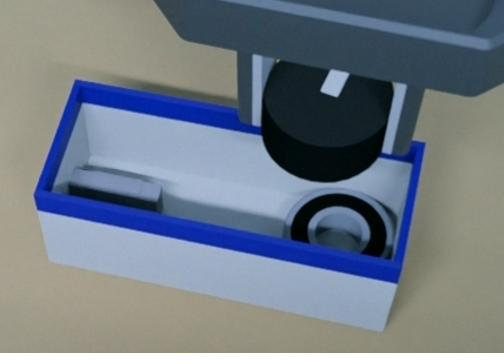

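Request:
move --target '{"side": "right", "x": 0.2818, "y": 0.064, "z": 1.045, "quat_wxyz": [0.7071, 0, 0, 0.7071]}' --min_time_s 1.2 --cameras '["right_wrist_camera"]'

Request:
zoom_image --camera "right_wrist_camera" --region '[200, 100, 500, 364]'

Scene clock: 1708.90 s.
Joint torques (N m): left_arm=[-11.97 12.96 7.54 -1.17 0.14 0.49 0.13] | right_arm=[-20.91 -3.91 -8.24 -0.89 0.35 0.05 0.19]
External joint torques (N m): left_arm=[-0.25 -0.32 -1.39 0.26 -0.09 0.06 0.11] | right_arm=[0.5 1.11 1.21 0.67 0.12 0.11 0.19]
Wrist force (N): left_arm=[-5.1 -1.8 -5.9] | right_arm=[0.0 3.7 -5.7]
Wrist torque (N m): left_arm=[-0.25 -0.18 0.25] | right_arm=[-0.36 0.29 0.18]
Wrist force, peak (N): left_arm=[-5.3 -1.5 -6.5] | right_arm=[1.0 5.0 -5.6]
move: done
base_odometry: x=+2.036 y=-0.088 heading=-0.254
lidar_m: 0.85 0.90 0.89 2.19 2.30 3.19 4.56 3.39 2.50 2.42 0.60 0.59
base_status: not commanded
joint_positions: torso_squat_rad=+0.350 torso_shift_rad=+0.000 torso_pitch_rad=+0.300 torso_yaw_rad=+0.300 left_shoulder_pitch_rad=-0.763 left_shoulder_roll_rad=+1.251 left_shoulder_yaw_rad=-0.398 left_elbow_rad=-1.872 left_forearm_roll_rad=+1.513 left_wrist_pitch_rad=+1.919 left_hand_roll_rad=+0.715 left_gripper_m=+0.099 right_shoulder_pitch_rad=-1.594 right_shoulder_roll_rad=-0.701 right_shoulder_yaw_rad=+1.111 right_elbow_rad=-1.505 right_forearm_roll_rad=-1.401 right_wrist_pitch_rad=+1.688 right_hand_roll_rad=+0.112 right_gripper_m=+0.043 head_pan_rad=+0.000 head_tilt_rad=+0.750
joint_status: all done
wheel_motors_off: 0
motor_effort: left_wheel=+3(4) right_wheel=-1(3)
chest: x=-0.1366 y=+0.0004 z=+1.2337 quat_wxyz=(+0.978, +0.022, +0.148, +0.148) (m; base frame)
left_hand: x=+0.0620 y=+0.4085 z=+1.0702 quat_wxyz=(+0.978, +0.022, +0.148, +0.148) (m; base frame)
right_hand: x=+0.2818 y=+0.0638 z=+1.0451 quat_wxyz=(+0.707, +0.000, +0.000, +0.707) (m; base frame)
right_hand_status: reached (checked arc, planned for 1.2 s): 0 mm and 0.0 deg off.
pictures: right_wrist_camera

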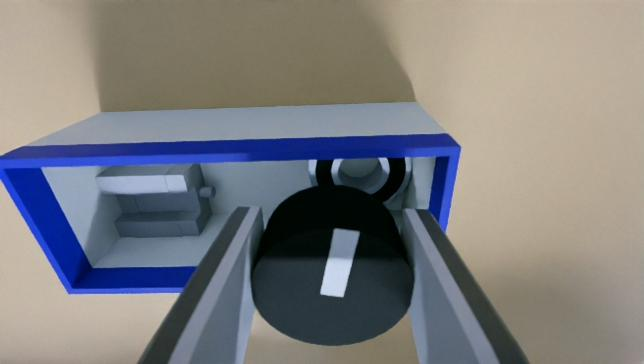

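Scaled by 1.680 from the camera's 644x364 image, which has a finer 1265x715 frame.

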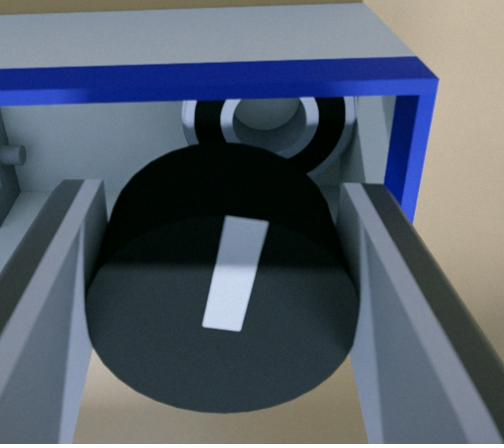

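Request:
move --cameras '["right_wrist_camera", "head_camera"]'

Scene clock: 1739.10 s.
Joint torques (N m): left_arm=[-11.97 13.53 7.37 -1.29 0.27 0.38 -0.14] | right_arm=[-20.58 -4.28 -8.41 -0.83 0.36 -0.09 0.3]
External joint torques (N m): left_arm=[-0.25 0.25 -1.55 0.13 0.04 -0.06 -0.16] | right_arm=[0.84 0.74 1.04 0.73 0.12 -0.03 0.3]
Wrist force (N): left_arm=[-5.3 -1.7 -6.0] | right_arm=[0.9 4.1 -4.7]
Wrist torque (N m): left_arm=[-0.25 -0.23 0.30] | right_arm=[-0.40 0.36 0.17]
Wrist force, peak (N): left_arm=[-5.5 -1.8 -6.5] | right_arm=[-0.2 4.9 -5.6]
base_odometry: x=+2.036 y=-0.088 heading=-0.254
lidar_m: 0.84 0.90 0.89 2.20 2.28 3.18 4.56 3.39 2.52 2.43 0.61 0.59
base_status: not commanded
joint_positions: torso_squat_rad=+0.350 torso_shift_rad=+0.000 torso_pitch_rad=+0.300 torso_yaw_rad=+0.300 left_shoulder_pitch_rad=-0.763 left_shoulder_roll_rad=+1.251 left_shoulder_yaw_rad=-0.398 left_elbow_rad=-1.872 left_forearm_roll_rad=+1.513 left_wrist_pitch_rad=+1.919 left_hand_roll_rad=+0.715 left_gripper_m=+0.099 right_shoulder_pitch_rad=-1.594 right_shoulder_roll_rad=-0.701 right_shoulder_yaw_rad=+1.111 right_elbow_rad=-1.505 right_forearm_roll_rad=-1.401 right_wrist_pitch_rad=+1.688 right_hand_roll_rad=+0.112 right_gripper_m=+0.043 head_pan_rad=+0.000 head_tilt_rad=+0.750
joint_status: all done
wheel_motors_off: 0
motor_effort: left_wheel=+2(4) right_wheel=-1(3)
chest: x=-0.1366 y=+0.0004 z=+1.2337 quat_wxyz=(+0.978, +0.022, +0.148, +0.148) (m; base frame)
left_hand: x=+0.0620 y=+0.4085 z=+1.0702 quat_wxyz=(+0.978, +0.022, +0.148, +0.148) (m; base frame)
right_hand: x=+0.2818 y=+0.0638 z=+1.0451 quat_wxyz=(+0.707, +0.000, +0.000, +0.707) (m; base frame)
right_hand_status: reached (checked arc, planned for 1.2 s): 0 mm and 0.0 deg off.
pictures: head_camera, right_wrist_camera

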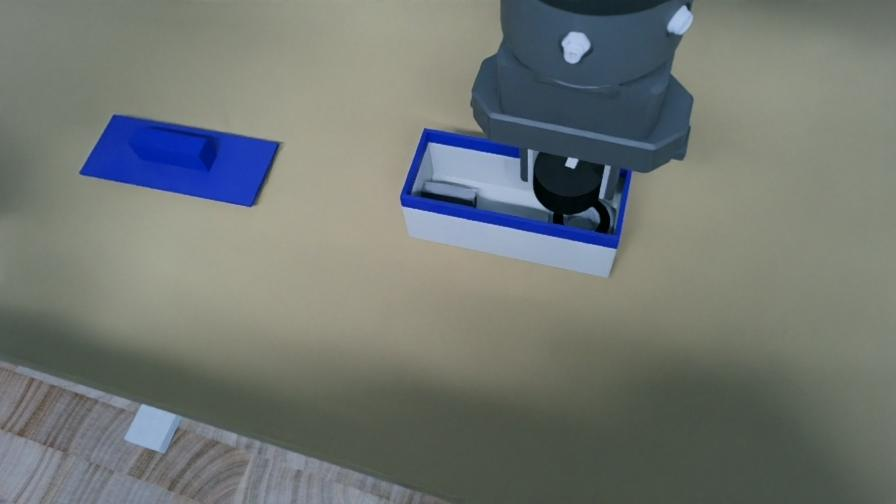

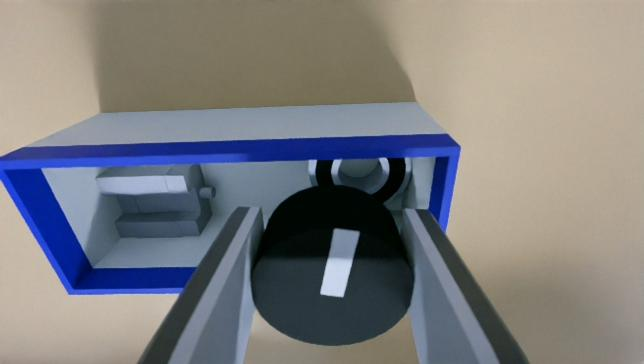

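Request:
move --target '{"side": "right", "x": 0.2824, "y": 0.0636, "z": 1.022, "quat_wxyz": [0.7071, 0, 0, 0.7071]}' --min_time_s 1.5 --cameras '["right_wrist_camera", "head_camera"]'

Scene clock: 1755.50 s.
Joint torques (N m): left_arm=[-11.77 13.53 7.37 -1.55 0.14 0.71 0] | right_arm=[-20.89 -4.02 -7.88 -1.02 0.34 -0.05 0.4]
External joint torques (N m): left_arm=[-0.05 0.25 -1.56 -0.13 -0.09 0.28 -0.02] | right_arm=[0.48 0.91 1.53 0.77 0.11 0.01 0.4]
Wrist force (N): left_arm=[-4.8 -1.9 -6.0] | right_arm=[0.4 4.1 -4.7]
Wrist torque (N m): left_arm=[-0.24 -0.18 0.26] | right_arm=[-0.42 0.30 0.17]
Wrist force, peak (N): left_arm=[-5.5 -2.1 -6.2] | right_arm=[0.5 5.0 -5.6]
move: done
base_odometry: x=+2.036 y=-0.088 heading=-0.254
lidar_m: 0.86 0.90 0.88 2.20 2.29 3.19 4.56 3.39 2.50 2.42 0.60 0.59
base_status: not commanded
joint_positions: torso_squat_rad=+0.350 torso_shift_rad=+0.000 torso_pitch_rad=+0.300 torso_yaw_rad=+0.300 left_shoulder_pitch_rad=-0.763 left_shoulder_roll_rad=+1.251 left_shoulder_yaw_rad=-0.398 left_elbow_rad=-1.872 left_forearm_roll_rad=+1.513 left_wrist_pitch_rad=+1.919 left_hand_roll_rad=+0.715 left_gripper_m=+0.099 right_shoulder_pitch_rad=-1.556 right_shoulder_roll_rad=-0.692 right_shoulder_yaw_rad=+1.135 right_elbow_rad=-1.494 right_forearm_roll_rad=-1.366 right_wrist_pitch_rad=+1.646 right_hand_roll_rad=+0.122 right_gripper_m=+0.043 head_pan_rad=+0.000 head_tilt_rad=+0.750
joint_status: all done
wheel_motors_off: 0
motor_effort: left_wheel=+3(4) right_wheel=+0(2)
chest: x=-0.1366 y=+0.0004 z=+1.2337 quat_wxyz=(+0.978, +0.022, +0.148, +0.148) (m; base frame)
left_hand: x=+0.0620 y=+0.4085 z=+1.0702 quat_wxyz=(+0.978, +0.022, +0.148, +0.148) (m; base frame)
right_hand: x=+0.2825 y=+0.0635 z=+1.0221 quat_wxyz=(+0.707, +0.000, +0.000, +0.707) (m; base frame)
right_hand_status: reached (checked arc, planned for 1.5 s): 0 mm and 0.0 deg off.
pictures: head_camera, right_wrist_camera

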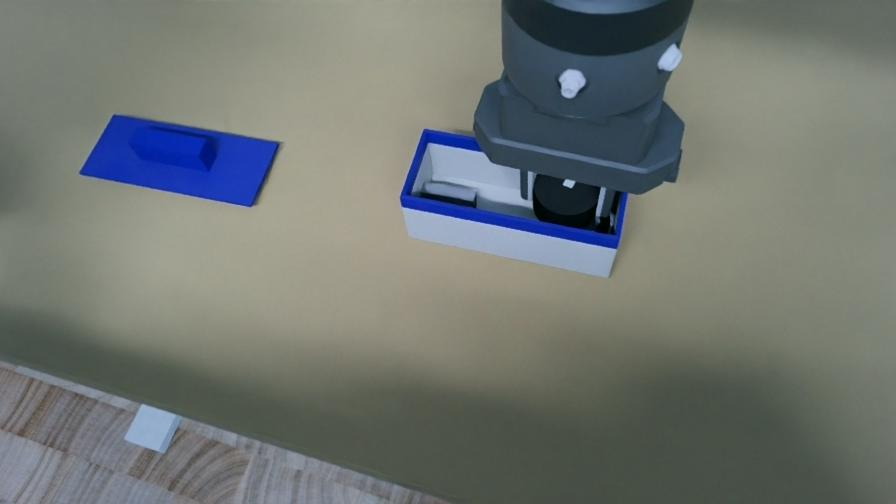

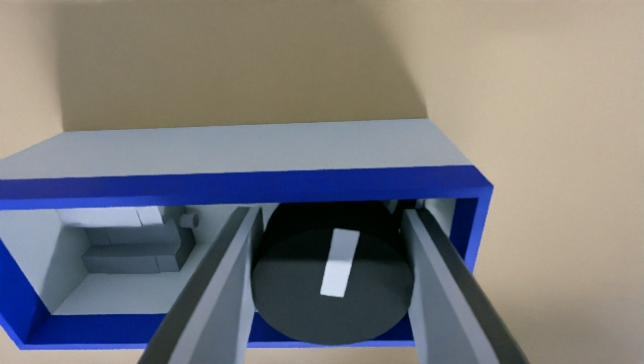

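Request:
move --target '{"side": "right", "x": 0.2824, "y": 0.0636, "z": 1.0065, "quat_wxyz": [0.7071, 0, 0, 0.7071]}' --min_time_s 1.5 --cameras '["right_wrist_camera"]'

Request:
move --target '{"side": "right", "x": 0.2824, "y": 0.0636, "z": 1.0035, "quat_wxyz": [0.7071, 0, 0, 0.7071]}' --min_time_s 1.0 --cameras '["right_wrist_camera"]'

Scene clock: 1800.70 s.
Joint torques (N m): left_arm=[-11.85 13.78 7.84 -1.21 0.34 0.58 -0.2] | right_arm=[-20.52 -4.2 -7.77 -1.08 0.47 -0.06 0.27]
External joint torques (N m): left_arm=[-0.13 0.5 -1.08 0.21 0.11 0.15 -0.21] | right_arm=[0.79 0.65 1.6 0.85 0.23 0 0.27]
Wrist force (N): left_arm=[-5.3 -1.8 -5.8] | right_arm=[0.5 3.8 -5.1]
Wrist torque (N m): left_arm=[-0.27 -0.24 0.29] | right_arm=[-0.40 0.31 0.20]
Wrist force, peak (N): left_arm=[-5.1 -2.0 -6.5] | right_arm=[0.1 4.6 -5.6]
move: done
base_odometry: x=+2.036 y=-0.088 heading=-0.254
lidar_m: 0.85 0.89 0.88 2.20 2.30 3.19 4.57 3.37 2.51 2.42 0.62 0.60
base_status: not commanded
joint_positions: torso_squat_rad=+0.350 torso_shift_rad=+0.000 torso_pitch_rad=+0.300 torso_yaw_rad=+0.300 left_shoulder_pitch_rad=-0.763 left_shoulder_roll_rad=+1.251 left_shoulder_yaw_rad=-0.398 left_elbow_rad=-1.872 left_forearm_roll_rad=+1.513 left_wrist_pitch_rad=+1.919 left_hand_roll_rad=+0.715 left_gripper_m=+0.099 right_shoulder_pitch_rad=-1.531 right_shoulder_roll_rad=-0.685 right_shoulder_yaw_rad=+1.150 right_elbow_rad=-1.488 right_forearm_roll_rad=-1.344 right_wrist_pitch_rad=+1.619 right_hand_roll_rad=+0.127 right_gripper_m=+0.043 head_pan_rad=+0.000 head_tilt_rad=+0.750
joint_status: all done
wheel_motors_off: 0
motor_effort: left_wheel=+2(4) right_wheel=+1(2)
chest: x=-0.1366 y=+0.0004 z=+1.2337 quat_wxyz=(+0.978, +0.022, +0.148, +0.148) (m; base frame)
left_hand: x=+0.0620 y=+0.4085 z=+1.0702 quat_wxyz=(+0.978, +0.022, +0.148, +0.148) (m; base frame)
right_hand: x=+0.2820 y=+0.0631 z=+1.0071 quat_wxyz=(+0.707, +0.000, +0.000, +0.707) (m; base frame)
right_hand_status: reached (checked arc, planned for 1.5 s): 1 mm and 0.0 deg off.
pictures: right_wrist_camera

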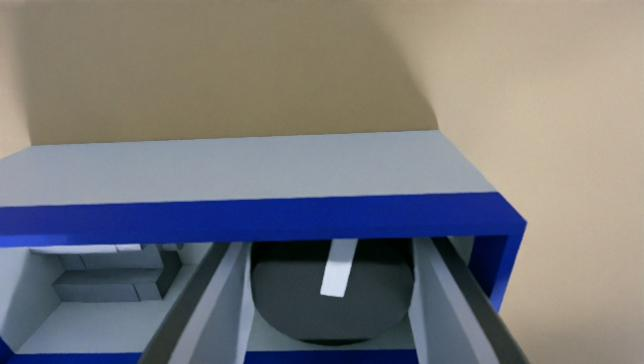

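Scene clock: 1802.03 s.
Joint torques (N m): left_arm=[-12 12.95 7.9 -1.47 0.15 0.53 0.18] | right_arm=[-20.29 -4.04 -8.3 -1.12 0.45 -0.1 0.37]
External joint torques (N m): left_arm=[-0.28 -0.33 -1.03 -0.05 -0.09 0.09 0.16] | right_arm=[1.03 0.79 1.05 0.84 0.21 -0.04 0.36]
Wrist force (N): left_arm=[-5.0 -1.3 -6.2] | right_arm=[0.1 3.3 -4.7]
Wrist torque (N m): left_arm=[-0.29 -0.26 0.29] | right_arm=[-0.35 0.24 0.16]
Wrist force, peak (N): left_arm=[-5.2 -1.8 -6.3] | right_arm=[0.7 4.7 -5.2]
move: done
base_odometry: x=+2.036 y=-0.088 heading=-0.254
lidar_m: 0.85 0.90 0.89 2.20 2.31 3.18 4.56 3.39 2.50 2.41 0.60 0.59
base_status: not commanded
joint_positions: torso_squat_rad=+0.350 torso_shift_rad=+0.000 torso_pitch_rad=+0.300 torso_yaw_rad=+0.300 left_shoulder_pitch_rad=-0.763 left_shoulder_roll_rad=+1.251 left_shoulder_yaw_rad=-0.398 left_elbow_rad=-1.872 left_forearm_roll_rad=+1.513 left_wrist_pitch_rad=+1.919 left_hand_roll_rad=+0.715 left_gripper_m=+0.099 right_shoulder_pitch_rad=-1.527 right_shoulder_roll_rad=-0.682 right_shoulder_yaw_rad=+1.154 right_elbow_rad=-1.481 right_forearm_roll_rad=-1.338 right_wrist_pitch_rad=+1.612 right_hand_roll_rad=+0.130 right_gripper_m=+0.043 head_pan_rad=+0.000 head_tilt_rad=+0.750
joint_status: all done
wheel_motors_off: 0
motor_effort: left_wheel=+2(3) right_wheel=-1(2)
chest: x=-0.1366 y=+0.0004 z=+1.2337 quat_wxyz=(+0.978, +0.022, +0.148, +0.148) (m; base frame)
left_hand: x=+0.0620 y=+0.4085 z=+1.0702 quat_wxyz=(+0.978, +0.022, +0.148, +0.148) (m; base frame)
right_hand: x=+0.2825 y=+0.0635 z=+1.0037 quat_wxyz=(+0.707, +0.000, +0.000, +0.707) (m; base frame)
right_hand_status: reached (checked arc, planned for 1.0 s): 0 mm and 0.0 deg off.
pictures: right_wrist_camera

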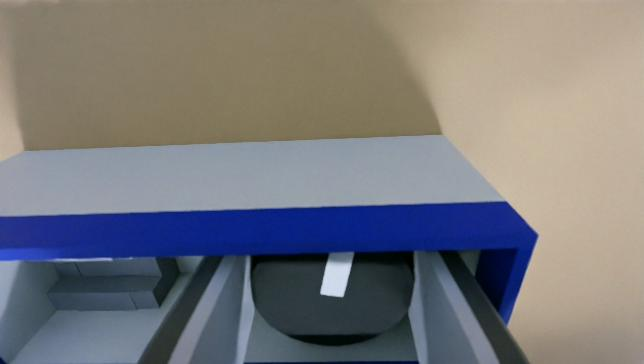

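Request:
move --target '{"side": "right", "x": 0.2824, "y": 0.0636, "z": 1.002, "quat_wxyz": [0.7071, 0, 0, 0.7071]}' --min_time_s 1.0 --cameras '[]'

Request:
move --target '{"side": "right", "x": 0.2824, "y": 0.0636, "z": 1.0008, "quat_wxyz": [0.7071, 0, 0, 0.7071]}' --min_time_s 1.0 --cameras '["right_wrist_camera"]'

Scene clock: 1817.20 s.
Joint torques (N m): left_arm=[-12.32 13.24 7.59 -1.19 0.06 0.59 -0.09] | right_arm=[-20.46 -3.92 -7.87 -1.04 0.43 -0.11 0.35]
External joint torques (N m): left_arm=[-0.6 -0.04 -1.33 0.23 -0.17 0.16 -0.11] | right_arm=[0.85 0.91 1.47 0.93 0.19 -0.05 0.35]
Wrist force (N): left_arm=[-4.9 -1.7 -5.8] | right_arm=[0.5 4.0 -5.0]
Wrist torque (N m): left_arm=[-0.28 -0.16 0.31] | right_arm=[-0.45 0.28 0.17]
Wrist force, peak (N): left_arm=[-5.8 -1.9 -5.9] | right_arm=[0.8 4.8 -5.4]
move: done
base_odometry: x=+2.036 y=-0.088 heading=-0.254
lidar_m: 0.85 0.89 0.88 2.21 2.32 3.19 4.55 3.40 2.52 2.42 0.60 0.60
base_status: not commanded
joint_positions: torso_squat_rad=+0.350 torso_shift_rad=+0.000 torso_pitch_rad=+0.300 torso_yaw_rad=+0.300 left_shoulder_pitch_rad=-0.763 left_shoulder_roll_rad=+1.251 left_shoulder_yaw_rad=-0.398 left_elbow_rad=-1.872 left_forearm_roll_rad=+1.513 left_wrist_pitch_rad=+1.919 left_hand_roll_rad=+0.715 left_gripper_m=+0.099 right_shoulder_pitch_rad=-1.524 right_shoulder_roll_rad=-0.681 right_shoulder_yaw_rad=+1.156 right_elbow_rad=-1.480 right_forearm_roll_rad=-1.336 right_wrist_pitch_rad=+1.609 right_hand_roll_rad=+0.131 right_gripper_m=+0.043 head_pan_rad=+0.000 head_tilt_rad=+0.750
joint_status: all done
wheel_motors_off: 0
motor_effort: left_wheel=+3(4) right_wheel=+0(2)
chest: x=-0.1366 y=+0.0004 z=+1.2337 quat_wxyz=(+0.978, +0.022, +0.148, +0.148) (m; base frame)
left_hand: x=+0.0620 y=+0.4085 z=+1.0702 quat_wxyz=(+0.978, +0.022, +0.148, +0.148) (m; base frame)
right_hand: x=+0.2825 y=+0.0635 z=+1.0022 quat_wxyz=(+0.707, +0.000, +0.000, +0.707) (m; base frame)
right_hand_status: reached (checked arc, planned for 1.0 s): 0 mm and 0.0 deg off.
pictures: none
No camera images: "cameras" was empty.

Scene clock: 1818.53 s.
Joint torques (N m): left_arm=[-11.66 13.59 7.9 -1.09 0.15 0.61 -0.03] | right_arm=[-19.64 -3.86 -7.19 -1.1 0.54 -0.29 0.24]
External joint torques (N m): left_arm=[0.06 0.31 -1.02 0.33 -0.08 0.17 -0.04] | right_arm=[1.67 0.96 2.15 0.88 0.31 -0.24 0.24]
Wrist force (N): left_arm=[-5.2 -1.8 -5.7] | right_arm=[-0.6 4.2 -0.7]
Wrist torque (N m): left_arm=[-0.25 -0.22 0.25] | right_arm=[-0.35 0.23 0.21]
Wrist force, peak (N): left_arm=[-5.2 -1.8 -6.3] | right_arm=[0.5 4.6 -5.0]
move: done
base_odometry: x=+2.036 y=-0.088 heading=-0.254
lidar_m: 0.85 0.90 0.88 2.21 2.31 3.19 4.55 3.40 2.50 2.42 0.59 0.60
base_status: not commanded
joint_positions: torso_squat_rad=+0.350 torso_shift_rad=+0.000 torso_pitch_rad=+0.300 torso_yaw_rad=+0.300 left_shoulder_pitch_rad=-0.763 left_shoulder_roll_rad=+1.251 left_shoulder_yaw_rad=-0.398 left_elbow_rad=-1.872 left_forearm_roll_rad=+1.513 left_wrist_pitch_rad=+1.919 left_hand_roll_rad=+0.715 left_gripper_m=+0.099 right_shoulder_pitch_rad=-1.523 right_shoulder_roll_rad=-0.680 right_shoulder_yaw_rad=+1.157 right_elbow_rad=-1.479 right_forearm_roll_rad=-1.334 right_wrist_pitch_rad=+1.607 right_hand_roll_rad=+0.131 right_gripper_m=+0.043 head_pan_rad=+0.000 head_tilt_rad=+0.750
joint_status: all done
wheel_motors_off: 0
motor_effort: left_wheel=+2(3) right_wheel=-1(2)
chest: x=-0.1366 y=+0.0004 z=+1.2337 quat_wxyz=(+0.978, +0.022, +0.148, +0.148) (m; base frame)
left_hand: x=+0.0620 y=+0.4085 z=+1.0702 quat_wxyz=(+0.978, +0.022, +0.148, +0.148) (m; base frame)
right_hand: x=+0.2826 y=+0.0636 z=+1.0011 quat_wxyz=(+0.707, +0.000, +0.000, +0.707) (m; base frame)
right_hand_status: reached (checked arc, planned for 1.0 s): 0 mm and 0.0 deg off.
pictures: right_wrist_camera

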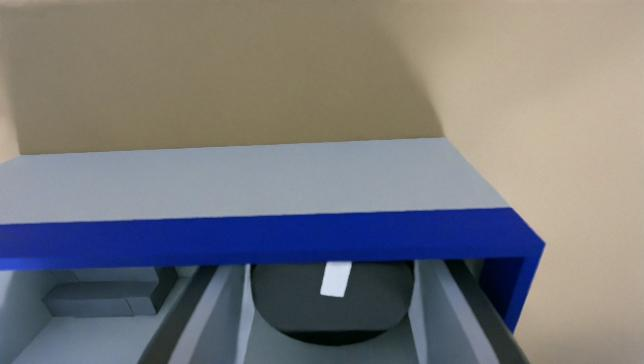

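Request:
move --joints '{"right_gripper_m": 0.0475}' --cameras '["right_wrist_camera"]'

Scene clock: 1851.30 s.
Joint torques (N m): left_arm=[-11.67 13.25 8.04 -1.14 0.2 0.58 0.14] | right_arm=[-20.37 -3.95 -7.86 -1.2 0.37 0.02 0.23]
External joint torques (N m): left_arm=[0.05 -0.03 -0.89 0.28 -0.03 0.15 0.13] | right_arm=[0.94 0.87 1.48 0.79 0.14 0.08 0.23]
Wrist force (N): left_arm=[-5.0 -1.9 -6.1] | right_arm=[0.3 3.8 -4.9]
Wrist torque (N m): left_arm=[-0.26 -0.20 0.28] | right_arm=[-0.41 0.29 0.15]
Wrist force, peak (N): left_arm=[-5.0 -2.1 -6.4] | right_arm=[0.7 4.7 -5.0]
move: done
base_odometry: x=+2.036 y=-0.088 heading=-0.254
lidar_m: 0.86 0.90 0.86 2.21 2.30 3.18 4.57 3.39 2.51 2.41 0.59 0.60
base_status: not commanded
joint_positions: torso_squat_rad=+0.350 torso_shift_rad=+0.000 torso_pitch_rad=+0.300 torso_yaw_rad=+0.300 left_shoulder_pitch_rad=-0.763 left_shoulder_roll_rad=+1.251 left_shoulder_yaw_rad=-0.398 left_elbow_rad=-1.872 left_forearm_roll_rad=+1.513 left_wrist_pitch_rad=+1.919 left_hand_roll_rad=+0.715 left_gripper_m=+0.099 right_shoulder_pitch_rad=-1.522 right_shoulder_roll_rad=-0.680 right_shoulder_yaw_rad=+1.157 right_elbow_rad=-1.479 right_forearm_roll_rad=-1.334 right_wrist_pitch_rad=+1.607 right_hand_roll_rad=+0.131 right_gripper_m=+0.047 head_pan_rad=+0.000 head_tilt_rad=+0.750
joint_status: all done
wheel_motors_off: 0
motor_effort: left_wheel=+3(3) right_wheel=+0(2)
chest: x=-0.1366 y=+0.0004 z=+1.2337 quat_wxyz=(+0.978, +0.022, +0.148, +0.148) (m; base frame)
left_hand: x=+0.0620 y=+0.4085 z=+1.0702 quat_wxyz=(+0.978, +0.022, +0.148, +0.148) (m; base frame)
right_hand: x=+0.2825 y=+0.0635 z=+1.0010 quat_wxyz=(+0.707, +0.000, +0.000, +0.707) (m; base frame)
pictures: right_wrist_camera

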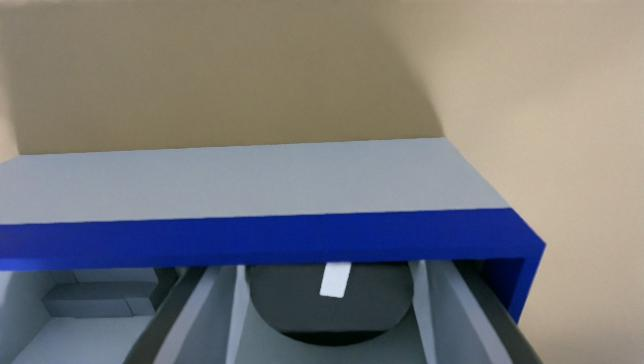

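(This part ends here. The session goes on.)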